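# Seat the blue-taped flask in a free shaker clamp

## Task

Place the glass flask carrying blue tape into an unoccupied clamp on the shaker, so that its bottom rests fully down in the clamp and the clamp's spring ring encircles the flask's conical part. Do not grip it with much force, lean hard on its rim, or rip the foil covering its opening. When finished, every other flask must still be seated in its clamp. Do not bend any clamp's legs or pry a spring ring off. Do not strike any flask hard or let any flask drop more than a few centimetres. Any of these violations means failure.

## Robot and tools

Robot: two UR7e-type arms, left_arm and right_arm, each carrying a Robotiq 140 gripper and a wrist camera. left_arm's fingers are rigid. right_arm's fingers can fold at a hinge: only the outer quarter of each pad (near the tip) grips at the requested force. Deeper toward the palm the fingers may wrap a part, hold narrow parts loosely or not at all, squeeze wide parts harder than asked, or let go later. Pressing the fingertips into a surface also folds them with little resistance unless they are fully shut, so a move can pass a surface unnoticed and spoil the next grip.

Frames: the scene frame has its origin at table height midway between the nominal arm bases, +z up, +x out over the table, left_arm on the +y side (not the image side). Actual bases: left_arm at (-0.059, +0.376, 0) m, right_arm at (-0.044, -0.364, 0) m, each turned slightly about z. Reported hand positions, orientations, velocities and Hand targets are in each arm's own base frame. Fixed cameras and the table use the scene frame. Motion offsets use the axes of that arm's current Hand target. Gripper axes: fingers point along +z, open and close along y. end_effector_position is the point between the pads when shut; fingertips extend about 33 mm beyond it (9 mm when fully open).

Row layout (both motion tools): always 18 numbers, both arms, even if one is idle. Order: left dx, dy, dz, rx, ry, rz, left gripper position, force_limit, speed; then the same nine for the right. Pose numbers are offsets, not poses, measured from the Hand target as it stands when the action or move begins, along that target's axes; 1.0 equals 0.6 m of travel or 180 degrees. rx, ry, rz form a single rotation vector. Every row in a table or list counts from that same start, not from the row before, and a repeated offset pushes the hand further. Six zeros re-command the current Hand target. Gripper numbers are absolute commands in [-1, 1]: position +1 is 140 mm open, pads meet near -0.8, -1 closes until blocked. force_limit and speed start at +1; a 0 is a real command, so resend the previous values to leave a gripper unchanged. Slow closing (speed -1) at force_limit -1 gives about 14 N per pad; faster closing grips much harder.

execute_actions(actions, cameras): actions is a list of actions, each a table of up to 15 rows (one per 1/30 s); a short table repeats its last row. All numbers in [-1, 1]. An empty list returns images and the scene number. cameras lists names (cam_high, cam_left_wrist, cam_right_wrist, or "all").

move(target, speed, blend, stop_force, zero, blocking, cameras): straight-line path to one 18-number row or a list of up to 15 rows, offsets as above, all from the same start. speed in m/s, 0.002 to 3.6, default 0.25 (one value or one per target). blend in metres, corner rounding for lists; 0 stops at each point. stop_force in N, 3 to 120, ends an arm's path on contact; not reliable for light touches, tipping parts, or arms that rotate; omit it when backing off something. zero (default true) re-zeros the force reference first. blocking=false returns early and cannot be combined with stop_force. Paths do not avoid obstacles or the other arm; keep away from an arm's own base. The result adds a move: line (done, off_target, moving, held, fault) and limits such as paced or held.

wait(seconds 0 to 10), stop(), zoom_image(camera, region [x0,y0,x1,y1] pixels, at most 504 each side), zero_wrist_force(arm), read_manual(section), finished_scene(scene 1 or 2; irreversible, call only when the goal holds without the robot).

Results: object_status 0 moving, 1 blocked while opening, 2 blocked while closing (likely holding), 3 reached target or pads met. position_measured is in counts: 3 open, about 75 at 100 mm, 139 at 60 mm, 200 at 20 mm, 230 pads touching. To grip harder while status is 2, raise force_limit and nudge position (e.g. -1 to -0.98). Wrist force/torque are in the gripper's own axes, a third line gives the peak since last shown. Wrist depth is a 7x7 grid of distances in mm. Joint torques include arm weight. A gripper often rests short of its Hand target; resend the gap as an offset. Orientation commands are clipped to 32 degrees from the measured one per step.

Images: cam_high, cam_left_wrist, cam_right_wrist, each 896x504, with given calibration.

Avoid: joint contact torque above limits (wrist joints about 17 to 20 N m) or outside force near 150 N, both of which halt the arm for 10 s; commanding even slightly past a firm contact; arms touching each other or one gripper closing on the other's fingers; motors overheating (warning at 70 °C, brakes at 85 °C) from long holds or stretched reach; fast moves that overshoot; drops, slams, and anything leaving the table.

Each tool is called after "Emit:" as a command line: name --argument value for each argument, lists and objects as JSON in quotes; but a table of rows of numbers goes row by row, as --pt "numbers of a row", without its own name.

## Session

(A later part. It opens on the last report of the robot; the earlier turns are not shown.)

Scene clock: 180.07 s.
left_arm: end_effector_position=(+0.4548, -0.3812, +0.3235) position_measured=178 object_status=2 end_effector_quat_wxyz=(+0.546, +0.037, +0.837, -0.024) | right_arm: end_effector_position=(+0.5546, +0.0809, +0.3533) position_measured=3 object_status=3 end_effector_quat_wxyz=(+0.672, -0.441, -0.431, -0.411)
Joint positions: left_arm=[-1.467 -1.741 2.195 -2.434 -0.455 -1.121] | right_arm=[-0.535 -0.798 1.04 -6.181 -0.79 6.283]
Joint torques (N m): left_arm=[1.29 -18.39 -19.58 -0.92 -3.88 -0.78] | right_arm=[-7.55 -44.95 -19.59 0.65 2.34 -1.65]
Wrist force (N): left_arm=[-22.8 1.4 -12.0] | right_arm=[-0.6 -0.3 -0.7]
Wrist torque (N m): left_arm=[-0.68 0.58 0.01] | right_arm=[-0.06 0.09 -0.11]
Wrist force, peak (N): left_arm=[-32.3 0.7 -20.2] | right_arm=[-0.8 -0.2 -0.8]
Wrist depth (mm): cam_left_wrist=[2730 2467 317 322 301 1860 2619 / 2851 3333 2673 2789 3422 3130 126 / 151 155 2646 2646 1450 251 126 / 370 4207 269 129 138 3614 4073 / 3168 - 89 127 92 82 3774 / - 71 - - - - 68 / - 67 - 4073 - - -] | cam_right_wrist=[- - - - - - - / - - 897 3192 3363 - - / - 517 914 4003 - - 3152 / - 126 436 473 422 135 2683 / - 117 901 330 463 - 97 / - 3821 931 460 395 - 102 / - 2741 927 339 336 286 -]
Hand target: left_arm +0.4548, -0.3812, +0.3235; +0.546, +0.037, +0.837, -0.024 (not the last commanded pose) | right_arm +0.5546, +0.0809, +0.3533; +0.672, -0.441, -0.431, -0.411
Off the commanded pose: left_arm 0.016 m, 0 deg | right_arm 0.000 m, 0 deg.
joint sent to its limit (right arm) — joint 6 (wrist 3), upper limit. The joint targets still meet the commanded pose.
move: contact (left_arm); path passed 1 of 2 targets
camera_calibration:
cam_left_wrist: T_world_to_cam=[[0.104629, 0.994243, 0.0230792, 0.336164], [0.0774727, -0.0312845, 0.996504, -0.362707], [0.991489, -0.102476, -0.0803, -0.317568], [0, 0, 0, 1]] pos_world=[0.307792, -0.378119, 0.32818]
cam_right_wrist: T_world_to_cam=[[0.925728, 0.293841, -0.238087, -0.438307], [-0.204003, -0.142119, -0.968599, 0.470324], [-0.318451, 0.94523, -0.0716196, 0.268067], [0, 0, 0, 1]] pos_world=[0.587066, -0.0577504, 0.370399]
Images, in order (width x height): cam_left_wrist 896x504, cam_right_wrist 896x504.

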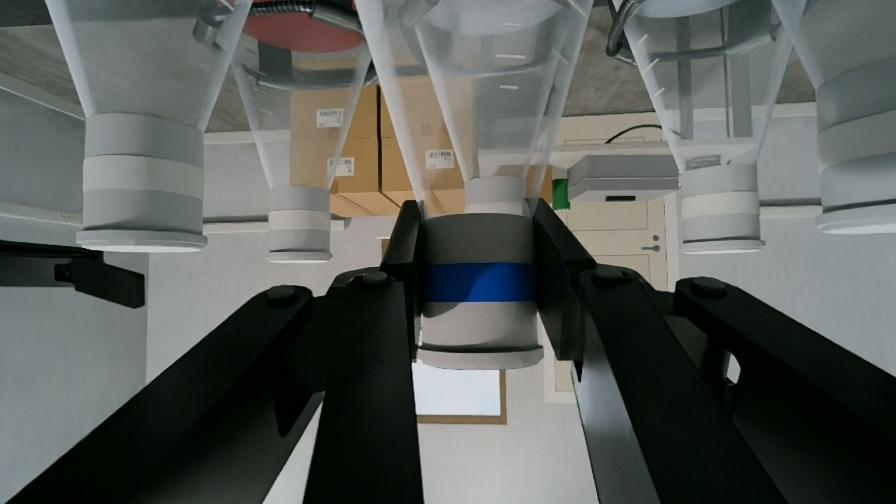

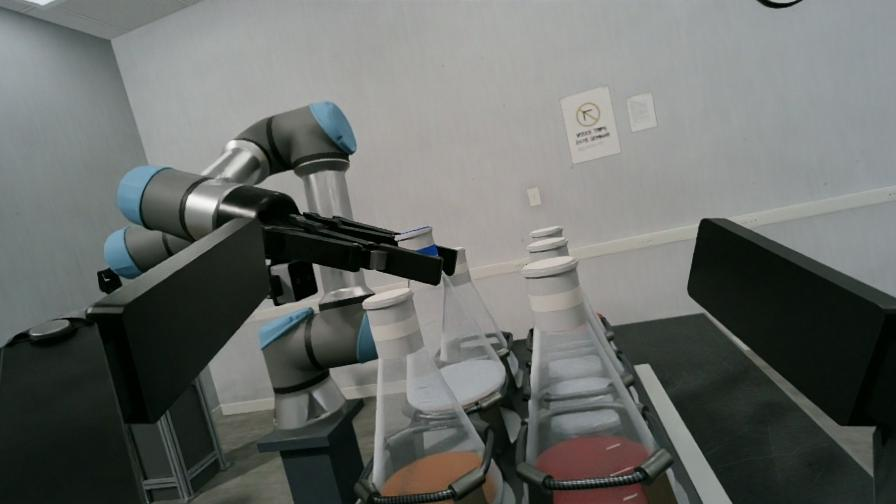

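Emit:
move --target '[-0.004,0,0.009,0,0.022,0,-0.98,-0.05,-1,0,0,0,0,0,0,1,1,1]' --speed 0.02 --cameras '["cam_right_wrist"]'

Emit:
zoom_image --camera "cam_right_wrist" --region '[350, 200, 550, 450]'

Scene clock: 195.90 s.
left_arm: end_effector_position=(+0.4607, -0.3817, +0.3235) position_measured=178 object_status=2 end_effector_quat_wxyz=(+0.516, +0.038, +0.855, -0.023) | right_arm: end_effector_position=(+0.5546, +0.0809, +0.3533) position_measured=3 object_status=3 end_effector_quat_wxyz=(+0.672, -0.441, -0.431, -0.411)
Joint positions: left_arm=[-1.427 -1.741 2.142 -2.383 -0.533 -1.102] | right_arm=[-0.535 -0.798 1.04 -6.181 -0.79 6.283]
Joint torques (N m): left_arm=[-5.55 14.16 -2.08 0.6 -5.48 -0.62] | right_arm=[-7.09 -44.96 -18.87 0.78 2.32 -1.59]
Wrist force (N): left_arm=[-33.6 5.8 -26.5] | right_arm=[-0.4 -0.2 -0.5]
Wrist torque (N m): left_arm=[-0.69 0.89 0.03] | right_arm=[-0.04 0.05 -0.12]
Wrist force, peak (N): left_arm=[-33.6 5.5 -27.1] | right_arm=[-0.7 -0.4 -0.7]
Wrist depth (mm): cam_left_wrist=[589 294 274 313 305 298 2175 / 2851 2759 2851 2883 3168 2916 129 / 146 157 2730 2701 1475 1434 124 / 358 166 266 129 138 232 3719 / 352 - 89 125 92 82 80 / - 71 - - - - 68 / - 67 - 3774 - - -] | cam_right_wrist=[- - - - - - - / - - 985 - 3002 - - / - 501 924 3114 5147 4275 - / 2933 126 434 559 426 135 - / - 117 907 523 509 - 97 / - 2522 927 491 388 - 102 / - 2683 941 375 302 332 -]
Hand target: left_arm +0.4607, -0.3817, +0.3236; +0.516, +0.038, +0.855, -0.023 | right_arm +0.5546, +0.0809, +0.3533; +0.672, -0.441, -0.431, -0.411
Off the commanded pose: left_arm 0.000 m, 0 deg | right_arm 0.000 m, 0 deg.
joint sent to its limit (right arm) — joint 6 (wrist 3), upper limit. The joint targets still meet the commanded pose.
move: done
camera_calibration:
cam_right_wrist: T_world_to_cam=[[0.925728, 0.293841, -0.238087, -0.438307], [-0.204003, -0.142119, -0.968599, 0.470324], [-0.318451, 0.94523, -0.0716196, 0.268067], [0, 0, 0, 1]] pos_world=[0.587066, -0.0577504, 0.370399]
Images, in order (width x height): cam_right_wrist 896x504.

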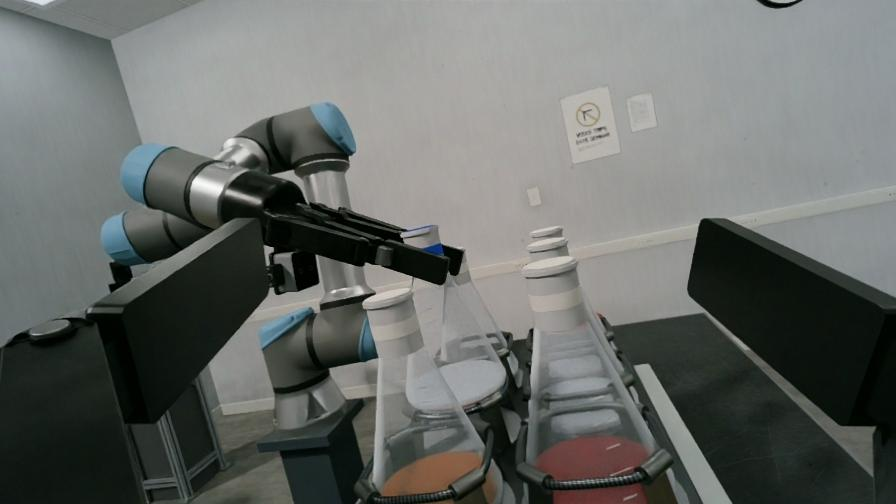

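Scaled by 2.016 from the camera's 896x504 image, which has a finer 1280x720 frame.

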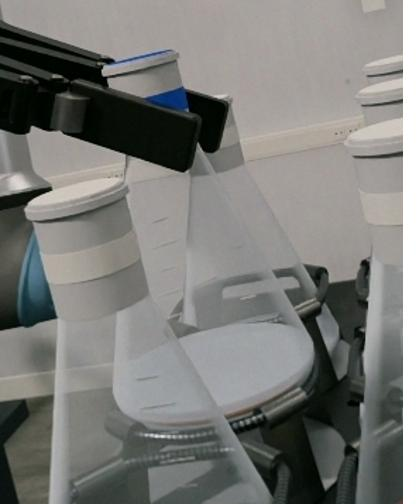

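Emit:
move --target '[0.003,0.0167,0.0016,0.013,0,-0.0245,-0.98,-0.05,-1,0,0,0,0,0,0,1,1,1]' --speed 0.03 --cameras '["cam_right_wrist","cam_left_wrist"]'

Emit:
zoom_image --camera "cam_right_wrist" --region '[350, 200, 550, 450]'

Scene clock: 204.53 s.
left_arm: end_effector_position=(+0.4616, -0.3716, +0.3215) position_measured=178 object_status=2 end_effector_quat_wxyz=(+0.514, +0.015, +0.855, -0.060) | right_arm: end_effector_position=(+0.5546, +0.0809, +0.3533) position_measured=3 object_status=3 end_effector_quat_wxyz=(+0.672, -0.441, -0.431, -0.411)
Joint positions: left_arm=[-1.413 -1.771 2.195 -2.499 -0.558 -1.093] | right_arm=[-0.535 -0.798 1.04 -6.181 -0.79 6.283]
Joint torques (N m): left_arm=[0.37 -1.01 -16.14 2.83 -4.13 0.96] | right_arm=[-6.81 -44.67 -19.29 0.79 2.3 -1.49]
Wrist force (N): left_arm=[-27.0 -2.7 -9.4] | right_arm=[-0.3 -0.2 -0.5]
Wrist torque (N m): left_arm=[-0.66 0.77 -0.15] | right_arm=[-0.03 0.03 -0.11]
Wrist force, peak (N): left_arm=[-33.3 5.1 -25.5] | right_arm=[-0.7 -0.3 -0.7]
Wrist depth (mm): cam_left_wrist=[2491 2673 297 313 280 296 1929 / 151 2984 2759 2701 2916 1518 127 / 147 4207 2820 2789 3564 1426 118 / 369 4139 264 129 139 230 134 / - - 89 126 92 81 76 / - 71 - - - - 68 / - 67 - 3468 - - -] | cam_right_wrist=[- 3076 - - - - - / - 3880 - 3275 2174 2899 2293 / 3039 524 938 3192 2899 2522 2379 / - 126 485 482 3114 135 - / - 117 901 334 475 - 97 / - 2683 934 485 390 - 102 / - 2712 - 387 338 329 -]
Hand target: left_arm +0.4616, -0.3717, +0.3215; +0.514, +0.015, +0.855, -0.060 | right_arm +0.5546, +0.0809, +0.3533; +0.672, -0.441, -0.431, -0.411
Off the commanded pose: left_arm 0.000 m, 0 deg | right_arm 0.000 m, 0 deg.
joint sent to its limit (right arm) — joint 6 (wrist 3), upper limit. The joint targets still meet the commanded pose.
move: done
camera_calibration:
cam_left_wrist: T_world_to_cam=[[0.106418, 0.992166, -0.065438, 0.352819], [0.153579, 0.0486207, 0.986939, -0.363303], [0.982389, -0.115078, -0.147202, -0.302475], [0, 0, 0, 1]] pos_world=[0.315398, -0.367199, 0.337121]
cam_right_wrist: T_world_to_cam=[[0.925728, 0.293841, -0.238087, -0.438307], [-0.204003, -0.142119, -0.968599, 0.470324], [-0.318451, 0.94523, -0.0716196, 0.268067], [0, 0, 0, 1]] pos_world=[0.587066, -0.0577504, 0.370399]
Images, in order (width x height): cam_left_wrist 896x504, cam_right_wrist 896x504.

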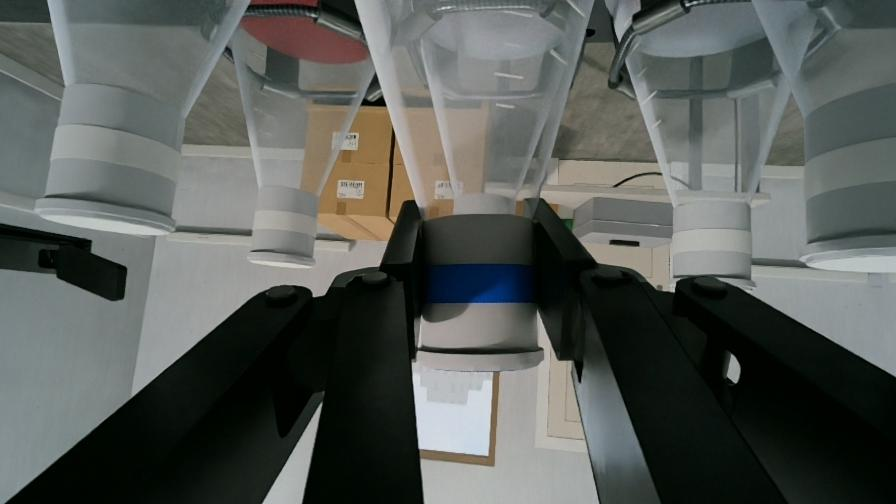

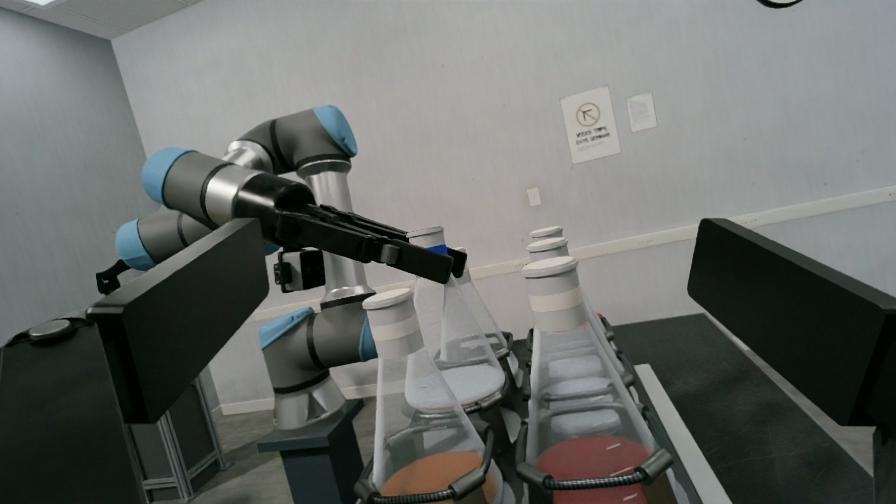

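Scaled by 2.016 from the camera's 896x504 image, which has a finer 1280x720 frame.

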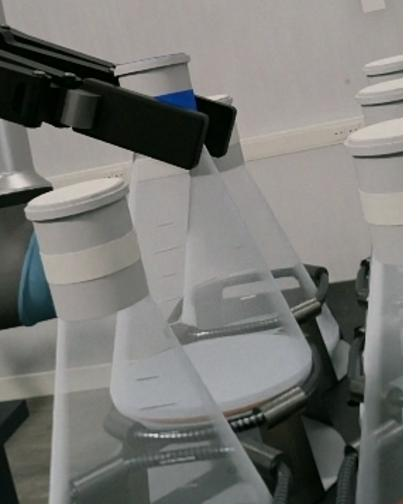

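Emit:
move --target '[0.006,-0.025,0.0031,-0.0195,0,0.0367,-0.98,-0.05,-1,0,0,0,0,0,0,1,1,1]' --speed 0.03 --cameras '["cam_right_wrist","cam_left_wrist"]'

Emit:
zoom_image --camera "cam_right_wrist" --region '[350, 200, 550, 450]'

Scene clock: 209.53 s.
left_arm: end_effector_position=(+0.4602, -0.3870, +0.3188) position_measured=178 object_status=2 end_effector_quat_wxyz=(+0.517, +0.049, +0.854, -0.004) end_effector_velocity=(+0.000, -0.001, +0.000) end_effector_angular_velocity=(-0.002, -0.002, -0.001) | right_arm: end_effector_position=(+0.5546, +0.0809, +0.3533) position_measured=3 object_status=3 end_effector_quat_wxyz=(+0.672, -0.441, -0.431, -0.411)
Joint positions: left_arm=[-1.434 -1.718 2.125 -2.342 -0.521 -1.107] | right_arm=[-0.535 -0.798 1.04 -6.181 -0.79 6.283]
Joint velocities: left_arm=[-0.001 0.001 0.001 -0.005 0.002 0] | right_arm=[within noise]
Joint torques (N m): left_arm=[-9.67 -5.53 0.48 1 -9.26 -0.6] | right_arm=[-6.7 -44.85 -19.51 0.82 2.26 -1.57]
Wrist force (N): left_arm=[-44.4 7.4 -10.9] | right_arm=[-0.5 -0.1 -0.6]
Wrist torque (N m): left_arm=[-0.48 0.91 -0.32] | right_arm=[-0.03 0.06 -0.12]
Wrist force, peak (N): left_arm=[-42.5 8.2 -23.7] | right_arm=[-0.7 -0.3 -0.7]
Wrist depth (mm): cam_left_wrist=[537 270 275 314 300 305 2291 / 2789 2883 340 2673 3333 3019 127 / 151 158 2789 3377 1833 1387 128 / 144 152 264 129 138 233 3888 / 378 - 89 126 92 81 - / - 71 - - - - 68 / - 67 - 3468 - - -] | cam_right_wrist=[- - - - - 2655 - / - - 2834 2741 2600 - - / 2933 489 924 3552 3002 3192 2802 / - 126 425 422 407 135 - / - 117 904 530 592 - 97 / - 3076 948 505 389 - 102 / - 2683 955 397 336 292 -]
Hand target: left_arm +0.4602, -0.3870, +0.3188; +0.517, +0.049, +0.854, -0.004 | right_arm +0.5546, +0.0809, +0.3533; +0.672, -0.441, -0.431, -0.411
Off the commanded pose: left_arm 0.000 m, 0 deg | right_arm 0.000 m, 0 deg.
joint sent to its limit (right arm) — joint 6 (wrist 3), upper limit. The joint targets still meet the commanded pose.
move: done
camera_calibration:
cam_left_wrist: T_world_to_cam=[[0.105813, 0.992231, 0.0654393, 0.326675], [0.141923, -0.0802043, 0.986623, -0.404012], [0.984206, -0.0951099, -0.149307, -0.295709], [0, 0, 0, 1]] pos_world=[0.313811, -0.384665, 0.333078]
cam_right_wrist: T_world_to_cam=[[0.925728, 0.293841, -0.238087, -0.438307], [-0.204003, -0.142119, -0.968599, 0.470324], [-0.318451, 0.94523, -0.0716196, 0.268067], [0, 0, 0, 1]] pos_world=[0.587066, -0.0577504, 0.370399]
Images, in order (width x height): cam_left_wrist 896x504, cam_right_wrist 896x504.

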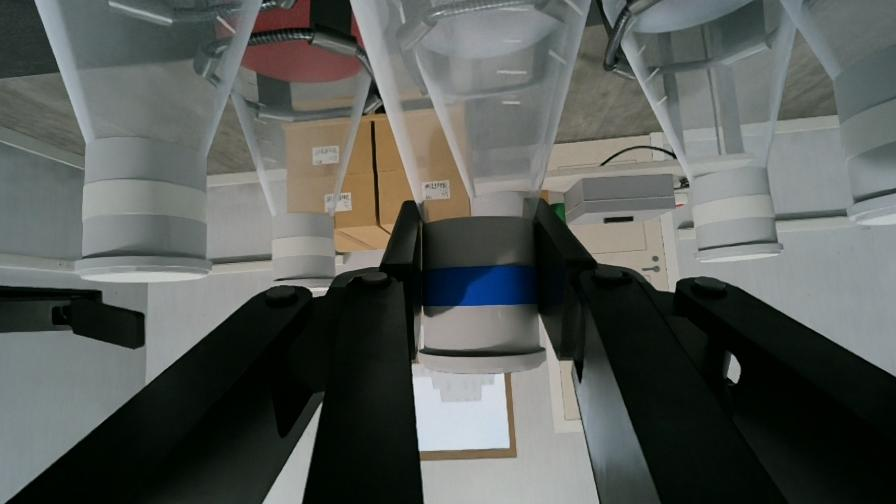

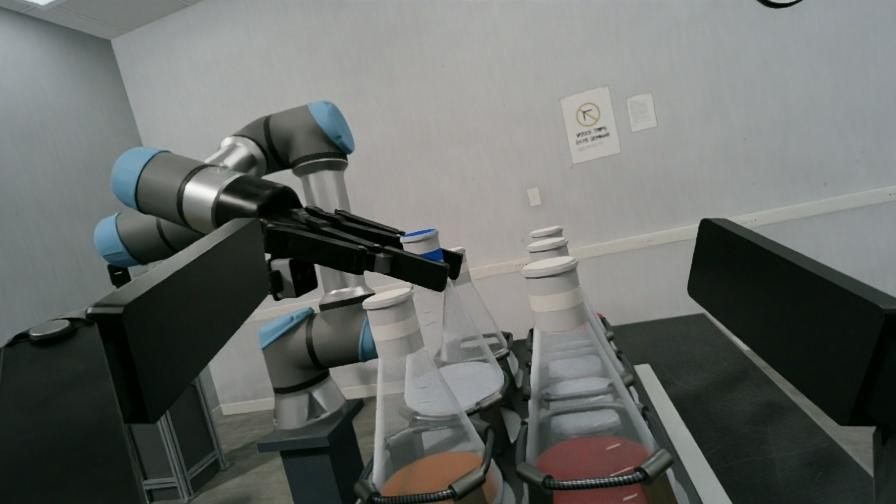

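Scaled by 2.016 from the camera's 896x504 image, which has a finer 1280x720 frame.

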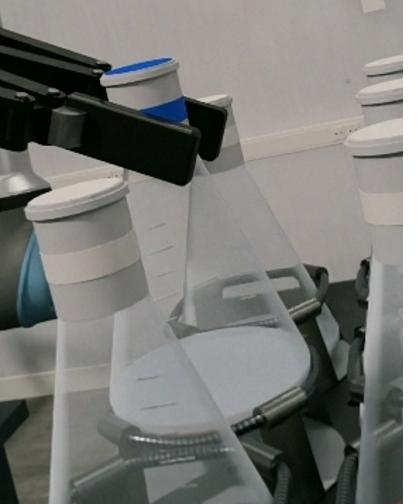

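Emit:
move --pt "0.006 0.025 0.0031 0.0195 0 -0.0367 -0.98 -0.05 -1 0 0 0 0 0 0 1 1 1" --pt "0.014 0.012 0.0075 0.009 0 -0.017 -0.98 -0.05 -1 0 0 0 0 0 0 1 1 1" --speed 0.03 --cameras '["cam_right_wrist","cam_left_wrist"]'

Emit:
zoom_image --camera "cam_right_wrist" --region '[350, 200, 550, 450]'

Scene clock: 215.03 s.
left_arm: end_effector_position=(+0.4616, -0.3755, +0.3141) position_measured=178 object_status=2 end_effector_quat_wxyz=(+0.516, +0.023, +0.855, -0.047) | right_arm: end_effector_position=(+0.5546, +0.0809, +0.3533) position_measured=3 object_status=3 end_effector_quat_wxyz=(+0.672, -0.441, -0.431, -0.411)
Joint positions: left_arm=[-1.418 -1.749 2.192 -2.486 -0.546 -1.096] | right_arm=[-0.535 -0.798 1.04 -6.181 -0.79 6.283]
Joint torques (N m): left_arm=[0.4 -5.88 -5.82 2.83 -6.37 -0.01] | right_arm=[-6.11 -44.83 -18.81 1.02 2.17 -1.46]
Wrist force (N): left_arm=[-50.1 -2.9 -19.4] | right_arm=[-0.5 -0.1 -0.6]
Wrist torque (N m): left_arm=[-0.44 0.95 -0.17] | right_arm=[-0.02 0.07 -0.11]
Wrist force, peak (N): left_arm=[-72.1 -8.9 -32.7] | right_arm=[-0.7 -0.2 -0.9]
Wrist depth (mm): cam_left_wrist=[2789 552 281 299 292 294 2156 / 2916 3130 2759 2916 3290 2541 2759 / 146 3888 2730 2467 3564 1450 123 / 352 155 264 128 140 229 122 / - - 89 126 92 81 - / - 71 - - - - 68 / - 67 - 3830 - - -] | cam_right_wrist=[- - 3152 - 2899 3076 2547 / - 4850 3408 - 3152 2473 2425 / 2712 525 917 - - - - / 3318 126 454 436 412 135 - / - 117 907 520 515 - 97 / - 2899 924 436 398 - 101 / - 2802 - 369 337 281 -]
Hand target: left_arm +0.4616, -0.3755, +0.3141; +0.516, +0.023, +0.855, -0.047 (not the last commanded pose) | right_arm +0.5546, +0.0809, +0.3533; +0.672, -0.441, -0.431, -0.411
Tool commands: left_gripper/position=-0.976471 left_gripper/force_limit=-0.05098 left_gripper/speed=-1.0 right_gripper/position=+1.0 right_gripper/force_limit=+1.0 right_gripper/speed=+1.0
Off the commanded pose: left_arm 0.006 m, 2 deg | right_arm 0.000 m, 0 deg.
TORQUE FAULT: the external load on joint 5 (wrist 2) of the left arm reached its load limit, and that arm stopped. A torque fault puts only its own arm into a fault stop. That arm's remaining commands of this call were not run. That arm may still press on what stopped it. That arm is still stopped at the end of this call. That arm stays stopped for about 10 more seconds. Until then a move that you send moves the other arm only, and its call returns only when the move has ended. Once the stop has ended, the next robot result says so. If the stop ends while you think or write, that arm runs what you send next, counted from a new Hand target: where the arm stands when the stop ends. While its stop runs, that arm takes no new command, but its gripper still runs the gripper command that each later call begins with. Until it ends, the stop uses up actions while you think or wait. An arm that is not stopped still takes commands.
joint sent to its limit (right arm) — joint 6 (wrist 3), upper limit.
move: fault (left_arm); path passed 1 of 2 targets
camera_calibration:
cam_left_wrist: T_world_to_cam=[[0.105434, 0.993837, -0.0342327, 0.347501], [0.148025, 0.0183559, 0.988813, -0.36514], [0.983347, -0.109322, -0.145178, -0.302938], [0, 0, 0, 1]] pos_world=[0.315304, -0.371775, 0.328972]
cam_right_wrist: T_world_to_cam=[[0.925728, 0.293841, -0.238087, -0.438307], [-0.204003, -0.142119, -0.968599, 0.470324], [-0.318451, 0.94523, -0.0716196, 0.268067], [0, 0, 0, 1]] pos_world=[0.587066, -0.0577504, 0.370399]
Images, in order (width x height): cam_left_wrist 896x504, cam_right_wrist 896x504.

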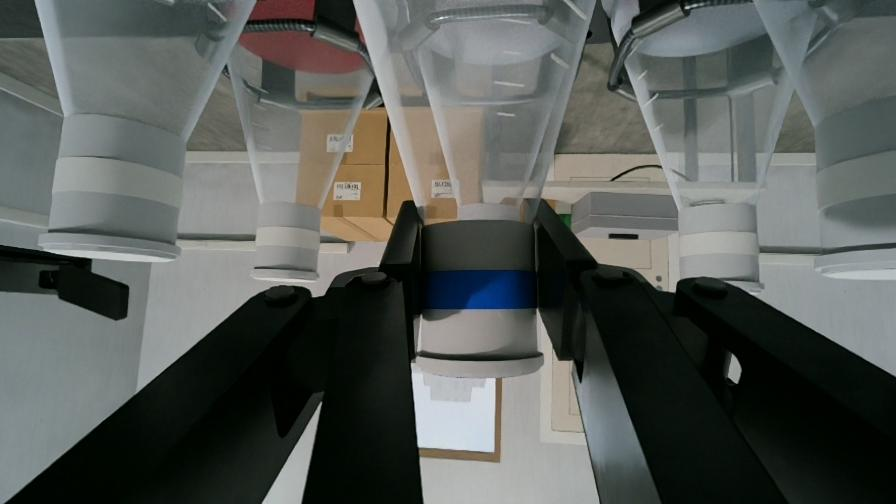

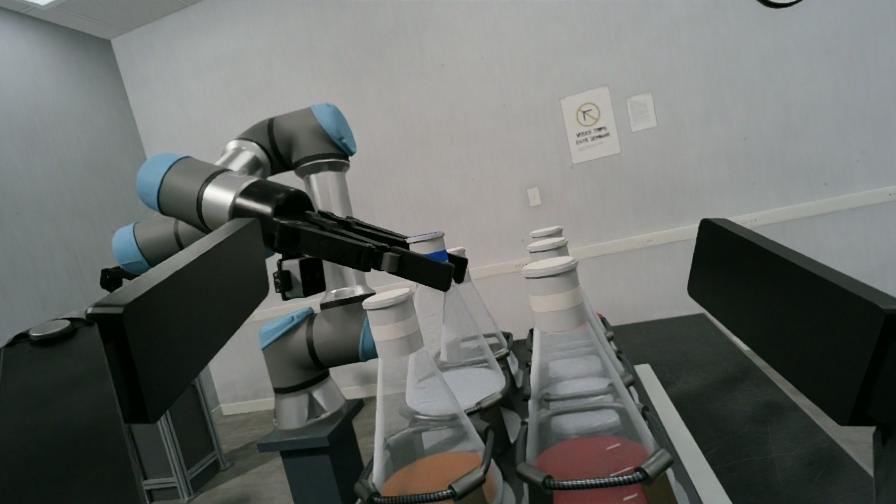

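Scaled by 2.016 from the camera's 896x504 image, which has a finer 1280x720 frame.

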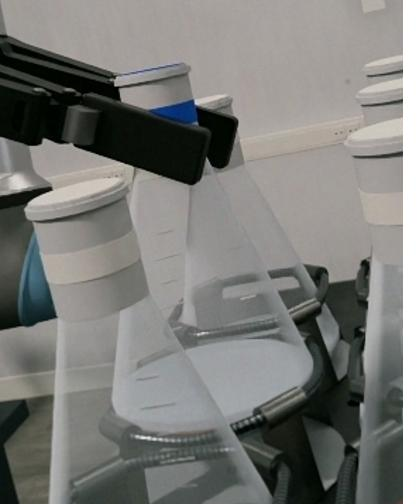

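Emit:
wait --seconds 6

Scene clock: 224.50 s.
left_arm: end_effector_position=(+0.4616, -0.3755, +0.3141) position_measured=178 object_status=2 end_effector_quat_wxyz=(+0.516, +0.023, +0.855, -0.047) | right_arm: end_effector_position=(+0.5546, +0.0809, +0.3533) position_measured=3 object_status=3 end_effector_quat_wxyz=(+0.672, -0.441, -0.431, -0.411)
Joint positions: left_arm=[-1.418 -1.749 2.192 -2.486 -0.546 -1.096] | right_arm=[-0.535 -0.798 1.04 -6.181 -0.79 6.283]
Joint torques (N m): left_arm=[0.29 -6.14 -6.43 3.03 -6.4 0.17] | right_arm=[-5.89 -44.8 -19.19 0.99 2.11 -1.38]
Wrist force (N): left_arm=[-50.4 -3.1 -19.5] | right_arm=[-0.5 -0.2 -0.5]
Wrist torque (N m): left_arm=[-0.47 1.03 -0.17] | right_arm=[-0.04 0.05 -0.12]
Wrist force, peak (N): left_arm=[-50.4 -2.8 -19.5] | right_arm=[-0.7 -0.1 -0.8]
Wrist depth (mm): cam_left_wrist=[2541 2491 281 258 294 292 2103 / 2916 3290 2701 2730 2950 1929 2467 / 147 163 2673 2619 4207 1434 122 / 352 4349 263 129 139 231 - / 383 - 89 126 92 81 - / - 71 - - - - 68 / - 67 - - - - -] | cam_right_wrist=[- 4068 - 3275 3076 - 2802 / 2933 - 3408 3076 2802 2967 - / - 515 934 3152 - - - / 3076 126 468 435 415 135 2899 / - 117 894 341 477 - 97 / - 3821 938 479 397 - 101 / - 2834 959 366 332 347 -]
Hand target: left_arm +0.4616, -0.3755, +0.3141; +0.516, +0.023, +0.855, -0.047 (not the last commanded pose) | right_arm +0.5546, +0.0809, +0.3533; +0.672, -0.441, -0.431, -0.411
Tool commands: left_gripper/position=-0.976471 left_gripper/force_limit=-0.05098 left_gripper/speed=-1.0 right_gripper/position=+1.0 right_gripper/force_limit=+1.0 right_gripper/speed=+1.0
Off the commanded pose: left_arm 0.006 m, 2 deg | right_arm 0.000 m, 0 deg.
TORQUE FAULT, CONTINUED: the left arm was still stopped when this call began, by the torque fault of joint 5 (wrist 2) that an earlier result reported. Since the last result the stop counts as 19 of the actions that you can send in this scene. That arm is still stopped at the end of this call. That arm stays stopped for about 1 more second. If the stop ends while you think or write, that arm runs what you send next, counted from a new Hand target: where the arm stands when the stop ends. While its stop runs, that arm takes no new command, but its gripper still runs the gripper command that each later call begins with.
wait: 6.00 s; at rest from the start

Emit:
wait --seconds 1.5

Emit:
move --target '[0.003,-0.012,0.0015,-0.01,0,0.019,-0.98,-0.05,-1,0,0,0,0,0,0,1,1,1]' --speed 0.02 --cameras '["cam_right_wrist"]'

Emit:
zoom_image --camera "cam_right_wrist" --region '[350, 200, 550, 450]'

Scene clock: 229.10 s.
left_arm: end_effector_position=(+0.4616, -0.3755, +0.3142) position_measured=178 object_status=2 end_effector_quat_wxyz=(+0.517, +0.023, +0.855, -0.047) | right_arm: end_effector_position=(+0.5546, +0.0809, +0.3533) position_measured=3 object_status=3 end_effector_quat_wxyz=(+0.672, -0.441, -0.431, -0.411)
Joint positions: left_arm=[-1.418 -1.749 2.192 -2.486 -0.545 -1.096] | right_arm=[-0.535 -0.798 1.04 -6.181 -0.79 6.283]
Joint torques (N m): left_arm=[1.17 17.57 5.34 6.92 -13.23 0.17] | right_arm=[-4.89 -44.66 -18.78 1.13 2.19 -1.4]
Wrist force (N): left_arm=[-48.6 -3.7 -18.6] | right_arm=[-0.6 -0.2 -0.6]
Wrist torque (N m): left_arm=[-0.37 0.98 -0.19] | right_arm=[-0.03 0.08 -0.12]
Wrist force, peak (N): left_arm=[-50.3 -2.8 -19.4] | right_arm=[-0.7 -0.5 -0.6]
Wrist depth (mm): cam_left_wrist=[2467 270 282 301 268 293 2070 / 2730 3377 2759 2820 2984 1820 2541 / 146 162 2730 2673 3614 1442 122 / 352 4073 264 128 139 229 - / - - 89 126 93 81 76 / - 71 - - - - 68 / - 67 - - - - -] | cam_right_wrist=[- 3503 - 3233 2834 2655 - / - 3552 914 3076 2627 2771 2741 / - 516 981 3603 - - 3002 / - 126 451 3152 428 135 2741 / - 117 897 3318 451 145 97 / - 2655 948 494 397 - 101 / - 2834 941 392 342 347 -]
Hand target: left_arm +0.4616, -0.3755, +0.3141; +0.516, +0.023, +0.855, -0.047 (not the last commanded pose) | right_arm +0.5546, +0.0809, +0.3533; +0.672, -0.441, -0.431, -0.411
Tool commands: left_gripper/position=-0.976471 left_gripper/force_limit=-0.05098 left_gripper/speed=-1.0 right_gripper/position=+1.0 right_gripper/force_limit=+1.0 right_gripper/speed=+1.0
Off the commanded pose: left_arm 0.006 m, 2 deg | right_arm 0.000 m, 0 deg.
TORQUE FAULT, CONTINUED: the left arm's stop, for the torque fault of joint 5 (wrist 2) that an earlier result reported, is over. That arm's target is now where it stood when the stop ended, not its last command. That arm keeps its grip as last carried out and accepts commands again: back off and push less far. That arm stops again whenever a joint's load reaches its limit.
wait: 1.50 s; at rest from the start

Scene clock: 231.03 s.
left_arm: end_effector_position=(+0.4609, -0.3828, +0.3125) position_measured=178 object_status=2 end_effector_quat_wxyz=(+0.518, +0.040, +0.854, -0.018) | right_arm: end_effector_position=(+0.5546, +0.0809, +0.3533) position_measured=3 object_status=3 end_effector_quat_wxyz=(+0.672, -0.441, -0.431, -0.411)
Joint positions: left_arm=[-1.429 -1.723 2.157 -2.405 -0.527 -1.103] | right_arm=[-0.535 -0.798 1.04 -6.181 -0.79 6.283]
Joint torques (N m): left_arm=[-7.31 8.14 -0.05 1.36 -7.4 -1.01] | right_arm=[-4.96 -44.68 -18.2 1.12 2.1 -1.42]
Wrist force (N): left_arm=[-42.0 10.1 -32.8] | right_arm=[-0.5 -0.2 -0.5]
Wrist torque (N m): left_arm=[-0.51 1.05 -0.23] | right_arm=[-0.05 0.07 -0.12]
Wrist force, peak (N): left_arm=[-54.5 0.9 -20.0] | right_arm=[-0.6 -0.2 -0.7]
Wrist depth (mm): cam_left_wrist=[506 266 266 274 283 294 2444 / 2541 3055 2759 2673 3333 2950 - / 147 163 2701 2730 1574 1410 - / 144 154 263 129 140 230 - / 365 - 89 126 92 81 79 / - 71 - - - - 68 / - 67 - - - - -] | cam_right_wrist=[- - 2712 - - - 2018 / - 4585 - 3114 2802 - - / - 496 - 4425 3275 - 2967 / - 126 460 448 514 135 2473 / - 117 914 638 447 - 97 / - 2655 955 481 392 - 101 / - 2834 - 386 332 344 -]
Hand target: left_arm +0.4609, -0.3828, +0.3125; +0.518, +0.040, +0.854, -0.018 | right_arm +0.5546, +0.0809, +0.3533; +0.672, -0.441, -0.431, -0.411
Off the commanded pose: left_arm 0.000 m, 0 deg | right_arm 0.000 m, 0 deg.
joint sent to its limit (right arm) — joint 6 (wrist 3), upper limit. The joint targets still meet the commanded pose.
move: done
camera_calibration:
cam_right_wrist: T_world_to_cam=[[0.925728, 0.293841, -0.238087, -0.438307], [-0.204003, -0.142119, -0.968599, 0.470324], [-0.318451, 0.94523, -0.0716196, 0.268067], [0, 0, 0, 1]] pos_world=[0.587066, -0.0577504, 0.370399]
Images, in order (width x height): cam_right_wrist 896x504.

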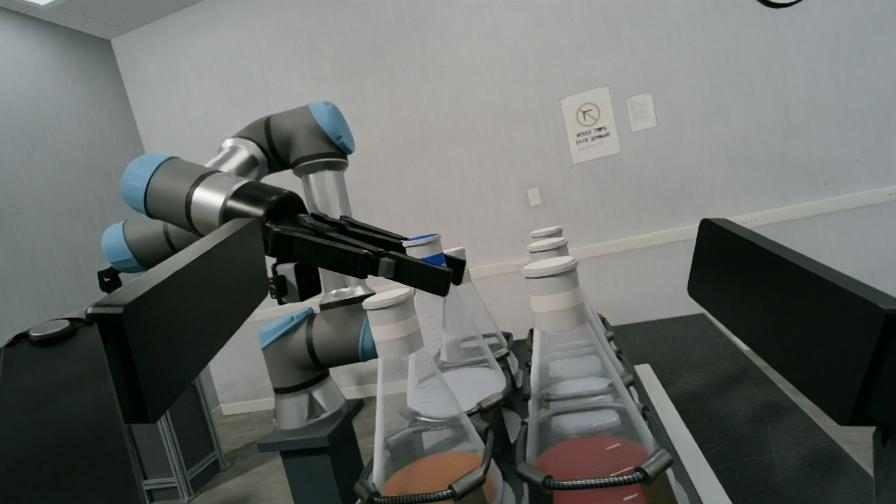

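Scaled by 2.016 from the camera's 896x504 image, which has a finer 1280x720 frame.

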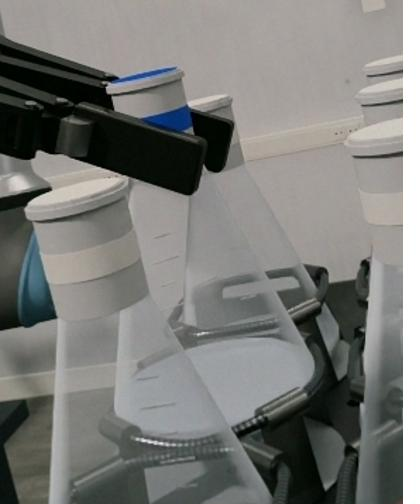

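Emit:
move --target '[0.006,0.0135,-0.0007,0.008,0,-0.015,-0.98,-0.05,-1,0,0,0,0,0,0,1,1,1]' --speed 0.02

Emit:
move --target '[0.0044,-0.0135,0.0023,-0.008,0,0.015,-0.98,-0.05,-1,0,0,0,0,0,0,1,1,1]' --speed 0.02 --cameras '["cam_right_wrist","cam_left_wrist"]'

Emit:
zoom_image --camera "cam_right_wrist" --region '[350, 200, 550, 450]'

Scene clock: 236.27 s.
left_arm: end_effector_position=(+0.4599, -0.3741, +0.3102) position_measured=178 object_status=2 end_effector_quat_wxyz=(+0.518, +0.026, +0.854, -0.041) | right_arm: end_effector_position=(+0.5546, +0.0809, +0.3533) position_measured=3 object_status=3 end_effector_quat_wxyz=(+0.672, -0.441, -0.431, -0.411)
Joint positions: left_arm=[-1.425 -1.749 2.199 -2.474 -0.538 -1.104] | right_arm=[-0.535 -0.798 1.04 -6.181 -0.79 6.283]
Joint torques (N m): left_arm=[32.09 19.5 16.59 11.89 -13.83 0.97] | right_arm=[-5.07 -44.84 -18.94 1.17 2.08 -1.37]
Wrist force (N): left_arm=[-70.4 -32.3 -51.4] | right_arm=[-0.5 -0.3 -0.4]
Wrist torque (N m): left_arm=[-0.17 1.17 -0.07] | right_arm=[-0.05 0.06 -0.12]
Wrist force, peak (N): left_arm=[-70.5 -32.5 -51.4] | right_arm=[-0.7 -0.2 -0.7]
Wrist depth (mm): cam_left_wrist=[608 277 273 296 290 290 2121 / 3208 3055 2789 2759 2883 3055 2491 / 148 163 2789 2759 1483 1475 123 / 149 167 265 127 140 229 122 / 2916 - 90 125 92 81 3290 / - 71 - - - - 68 / - 68 - - - - -] | cam_right_wrist=[- - - - 2379 - 2335 / - - 1055 - 2866 - - / 4275 519 907 2802 3455 - 2573 / - 126 470 442 417 135 - / - 117 914 323 576 - 97 / - 3002 924 - 392 - 102 / - 2741 941 391 336 282 -]
Hand target: left_arm +0.4596, -0.3745, +0.3096; +0.517, +0.026, +0.855, -0.041 | right_arm +0.5546, +0.0809, +0.3533; +0.672, -0.441, -0.431, -0.411
Off the commanded pose: left_arm 0.001 m, 0 deg | right_arm 0.000 m, 0 deg.
joint sent to its limit (right arm) — joint 6 (wrist 3), upper limit. The joint targets still meet the commanded pose.
move: done

Scene clock: 237.87 s.
left_arm: end_effector_position=(+0.4589, -0.3827, +0.3069) position_measured=178 object_status=2 end_effector_quat_wxyz=(+0.518, +0.040, +0.854, -0.018) | right_arm: end_effector_position=(+0.5546, +0.0809, +0.3533) position_measured=3 object_status=3 end_effector_quat_wxyz=(+0.672, -0.441, -0.431, -0.411)
Joint positions: left_arm=[-1.434 -1.721 2.169 -2.411 -0.525 -1.112] | right_arm=[-0.535 -0.798 1.04 -6.181 -0.79 6.283]
Joint torques (N m): left_arm=[-9.32 -29.83 -27 -7.28 5.07 -0.48] | right_arm=[-4.46 -44.55 -18.53 1.22 2.14 -1.37]
Wrist force (N): left_arm=[10.6 2.4 6.6] | right_arm=[-0.5 -0.2 -0.6]
Wrist torque (N m): left_arm=[-0.54 0.17 0.01] | right_arm=[-0.05 0.08 -0.12]
Wrist force, peak (N): left_arm=[-70.1 -32.2 -51.4] | right_arm=[-0.8 0.0 -0.6]
Wrist depth (mm): cam_left_wrist=[- 230 258 248 250 260 2175 / 2789 2820 324 327 324 2759 3055 / 3774 3666 2646 2673 4139 1510 127 / 151 156 273 127 140 242 127 / 363 150 89 122 117 82 75 / - 71 - - - - 68 / - 67 - - - - -] | cam_right_wrist=[3039 - - - 2379 - - / - - 835 4203 3002 2547 - / - 504 941 - 3076 3002 2547 / - 126 453 446 2967 138 - / - 117 897 339 467 - 97 / - 2834 927 482 390 - 101 / - 2683 945 367 331 280 -]
Hand target: left_arm +0.4589, -0.3827, +0.3070; +0.518, +0.040, +0.854, -0.018 | right_arm +0.5546, +0.0809, +0.3533; +0.672, -0.441, -0.431, -0.411
Off the commanded pose: left_arm 0.000 m, 0 deg | right_arm 0.000 m, 0 deg.
joint sent to its limit (right arm) — joint 6 (wrist 3), upper limit. The joint targets still meet the commanded pose.
move: done
camera_calibration:
cam_left_wrist: T_world_to_cam=[[0.105202, 0.99388, 0.033678, 0.333974], [0.142224, -0.048555, 0.988643, -0.380462], [0.984228, -0.0992176, -0.146462, -0.29834], [0, 0, 0, 1]] pos_world=[0.312611, -0.380004, 0.321198]
cam_right_wrist: T_world_to_cam=[[0.925728, 0.293841, -0.238087, -0.438307], [-0.204003, -0.142119, -0.968599, 0.470324], [-0.318451, 0.94523, -0.0716196, 0.268067], [0, 0, 0, 1]] pos_world=[0.587066, -0.0577504, 0.370399]
Images, in order (width x height): cam_left_wrist 896x504, cam_right_wrist 896x504.

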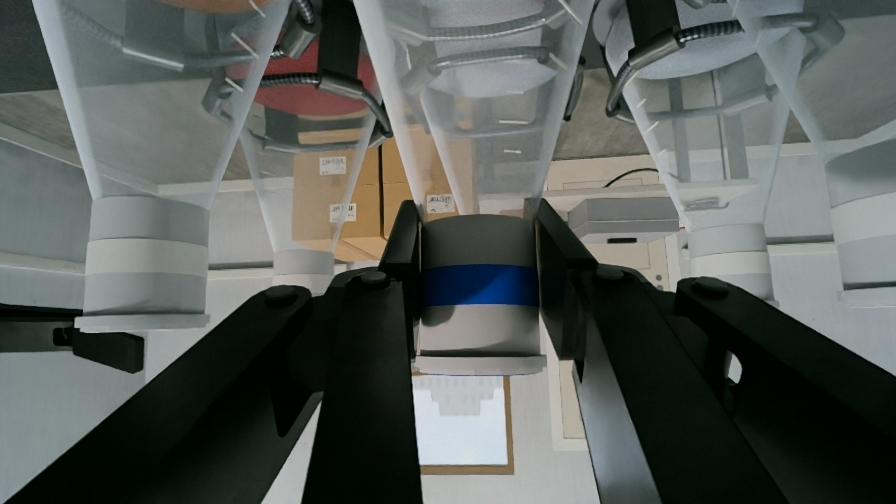

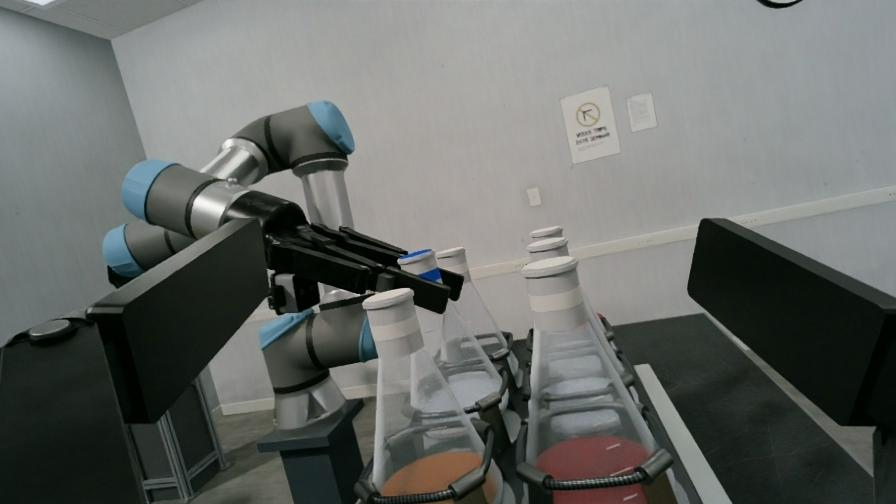

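Scaled by 2.016 from the camera's 896x504 image, which has a finer 1280x720 frame.

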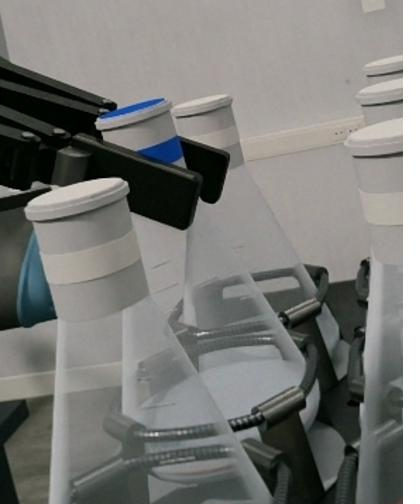

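Emit:
move --target '[0.0587,0.0025,0.031,0,0,0,-0.98,-0.05,-1,0,0,0,0,0,0,1,1,1]' --speed 0.02 --stop_force 18 --cameras '["cam_right_wrist","cam_left_wrist"]'

Emit:
zoom_image --camera "cam_right_wrist" --region '[350, 200, 550, 450]'

Scene clock: 243.47 s.
left_arm: end_effector_position=(+0.4590, -0.3819, +0.2921) position_measured=178 object_status=2 end_effector_quat_wxyz=(+0.518, +0.040, +0.854, -0.018) | right_arm: end_effector_position=(+0.5546, +0.0809, +0.3533) position_measured=3 object_status=3 end_effector_quat_wxyz=(+0.672, -0.441, -0.431, -0.411)
Joint positions: left_arm=[-1.434 -1.703 2.197 -2.458 -0.525 -1.111] | right_arm=[-0.535 -0.798 1.04 -6.181 -0.79 6.283]
Joint torques (N m): left_arm=[-1.93 -28.31 -19.24 -4.43 -0.14 -0.78] | right_arm=[-3.91 -44.57 -18.19 1.24 2.05 -1.41]
Wrist force (N): left_arm=[-2.9 -1.7 0.9] | right_arm=[-0.6 -0.2 -0.5]
Wrist torque (N m): left_arm=[-0.65 0.36 -0.16] | right_arm=[-0.05 0.08 -0.12]
Wrist force, peak (N): left_arm=[11.8 0.9 8.3] | right_arm=[-1.0 -0.2 -0.6]
Wrist depth (mm): cam_left_wrist=[211 220 249 239 239 232 241 / 2984 286 286 315 299 305 2883 / 4073 3468 2789 2759 3666 1635 - / 148 154 4010 126 140 1758 126 / 146 149 89 122 117 82 72 / - 71 - 3948 - - 68 / - 67 - - - - -] | cam_right_wrist=[2899 - 3408 3655 - - 2547 / - - 914 - 2802 - 2402 / - 512 959 - 2402 2741 - / - 126 468 577 528 138 - / - 117 885 425 303 - 97 / - 2771 945 502 383 - 101 / - 2771 904 373 311 336 -]
Hand target: left_arm +0.4590, -0.3820, +0.2921; +0.518, +0.040, +0.854, -0.018 (not the last commanded pose) | right_arm +0.5546, +0.0809, +0.3533; +0.672, -0.441, -0.431, -0.411
Off the commanded pose: left_arm 0.025 m, 0 deg | right_arm 0.000 m, 0 deg.
joint sent to its limit (right arm) — joint 6 (wrist 3), upper limit. The joint targets still meet the commanded pose.
move: contact (left_arm)
camera_calibration:
cam_left_wrist: T_world_to_cam=[[0.105136, 0.993904, 0.0331854, 0.333848], [0.142271, -0.0480598, 0.98866, -0.365639], [0.984228, -0.0992223, -0.146456, -0.30053], [0, 0, 0, 1]] pos_world=[0.312711, -0.379205, 0.306399]
cam_right_wrist: T_world_to_cam=[[0.925728, 0.293841, -0.238087, -0.438307], [-0.204003, -0.142119, -0.968599, 0.470324], [-0.318451, 0.94523, -0.0716196, 0.268067], [0, 0, 0, 1]] pos_world=[0.587066, -0.0577504, 0.370399]
Images, in order (width x height): cam_left_wrist 896x504, cam_right_wrist 896x504.

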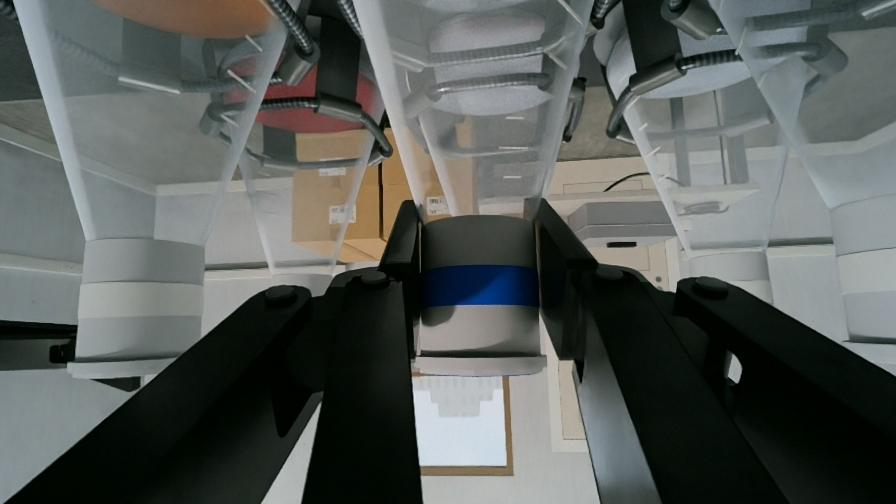

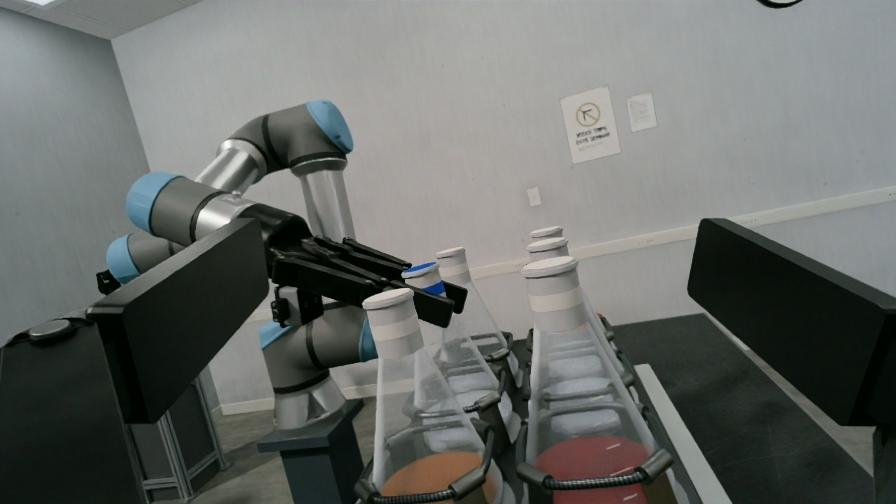

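Scaled by 2.016 from the camera's 896x504 image, which has a finer 1280x720 frame.

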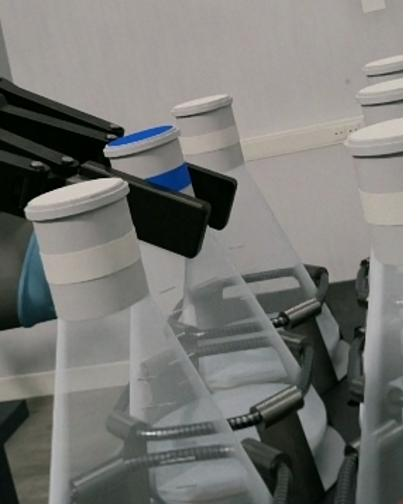

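Emit:
move --target '[0.045,0,0.0238,0,0,0,-0.98,-0.05,-1,0,0,0,0,0,0,1,1,1]' --speed 0.02 --stop_force 20 --cameras '["cam_right_wrist","cam_left_wrist"]'

Emit:
zoom_image --camera "cam_right_wrist" --region '[350, 200, 550, 450]'

Scene clock: 247.03 s.
left_arm: end_effector_position=(+0.4590, -0.3820, +0.2856) position_measured=178 object_status=2 end_effector_quat_wxyz=(+0.518, +0.040, +0.854, -0.018) | right_arm: end_effector_position=(+0.5546, +0.0809, +0.3533) position_measured=3 object_status=3 end_effector_quat_wxyz=(+0.672, -0.441, -0.431, -0.411)
Joint positions: left_arm=[-1.434 -1.694 2.208 -2.479 -0.525 -1.111] | right_arm=[-0.535 -0.798 1.04 -6.181 -0.79 6.283]
Joint torques (N m): left_arm=[-0.47 -20.62 -13.59 -0.93 -5.94 -0.96] | right_arm=[-3.98 -44.63 -18.85 1.4 1.94 -1.31]
Wrist force (N): left_arm=[-21.3 -0.1 -3.6] | right_arm=[-0.6 -0.2 -0.7]
Wrist torque (N m): left_arm=[-0.62 0.56 -0.21] | right_arm=[-0.04 0.10 -0.12]
Wrist force, peak (N): left_arm=[-26.2 2.4 -5.4] | right_arm=[-0.8 -0.2 -0.7]
Wrist depth (mm): cam_left_wrist=[213 255 244 239 238 229 521 / 2759 295 310 317 298 1915 3468 / 3377 4277 2701 2701 3468 1734 3948 / 2950 3614 2984 127 135 1645 124 / 143 146 89 124 92 82 120 / - 71 - - - - 68 / - 67 - - - - -] | cam_right_wrist=[- 3455 - - - - - / - 3941 808 - 3039 - 2573 / - 515 907 - 3039 - - / - 126 468 511 425 135 - / - 117 520 448 508 - 97 / - 3503 948 501 388 - 102 / - 2834 - 374 341 313 -]
Hand target: left_arm +0.4590, -0.3820, +0.2855; +0.518, +0.040, +0.854, -0.018 (not the last commanded pose) | right_arm +0.5546, +0.0809, +0.3533; +0.672, -0.441, -0.431, -0.411
Off the commanded pose: left_arm 0.024 m, 0 deg | right_arm 0.000 m, 0 deg.
joint sent to its limit (right arm) — joint 6 (wrist 3), upper limit. The joint targets still meet the commanded pose.
move: contact (left_arm)
camera_calibration:
cam_left_wrist: T_world_to_cam=[[0.105164, 0.993918, 0.0326808, 0.334215], [0.142215, -0.0475564, 0.988693, -0.358915], [0.984233, -0.0993275, -0.146351, -0.30157], [0, 0, 0, 1]] pos_world=[0.312711, -0.379205, 0.299799]
cam_right_wrist: T_world_to_cam=[[0.925728, 0.293841, -0.238087, -0.438307], [-0.204003, -0.142119, -0.968599, 0.470324], [-0.318451, 0.94523, -0.0716196, 0.268067], [0, 0, 0, 1]] pos_world=[0.587066, -0.0577504, 0.370399]
Images, in order (width x height): cam_left_wrist 896x504, cam_right_wrist 896x504.

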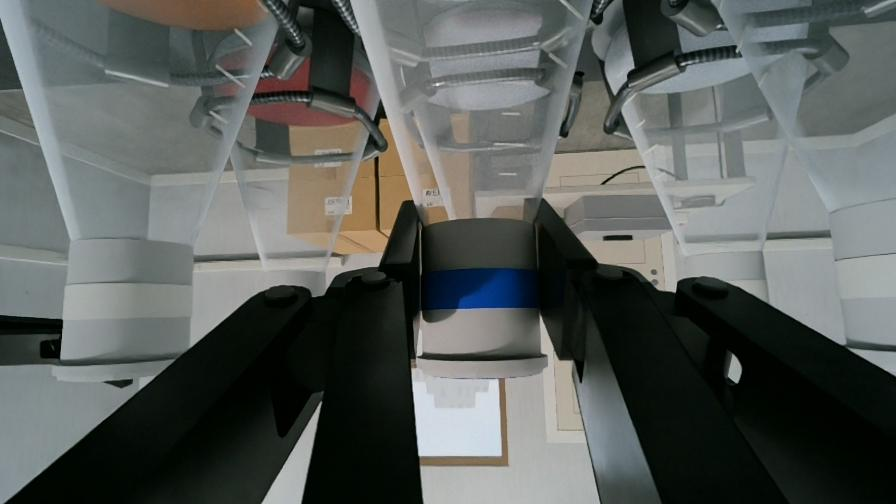

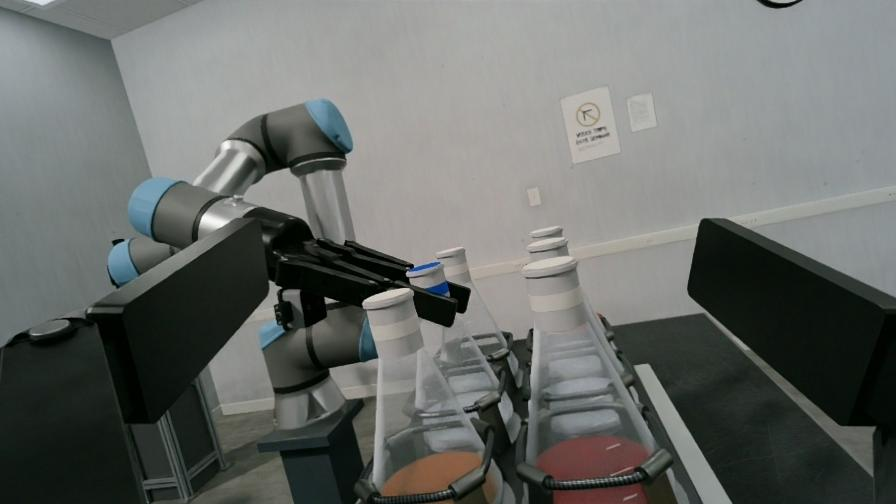

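Scaled by 2.016 from the camera's 896x504 image, which has a finer 1280x720 frame.

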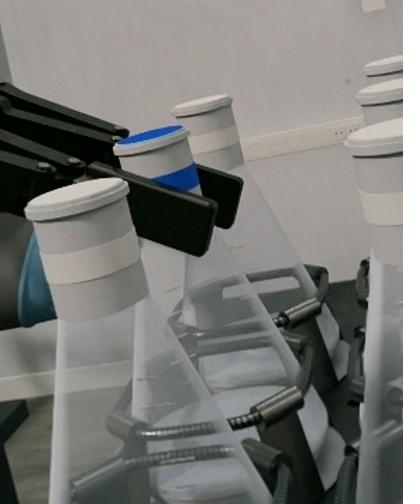

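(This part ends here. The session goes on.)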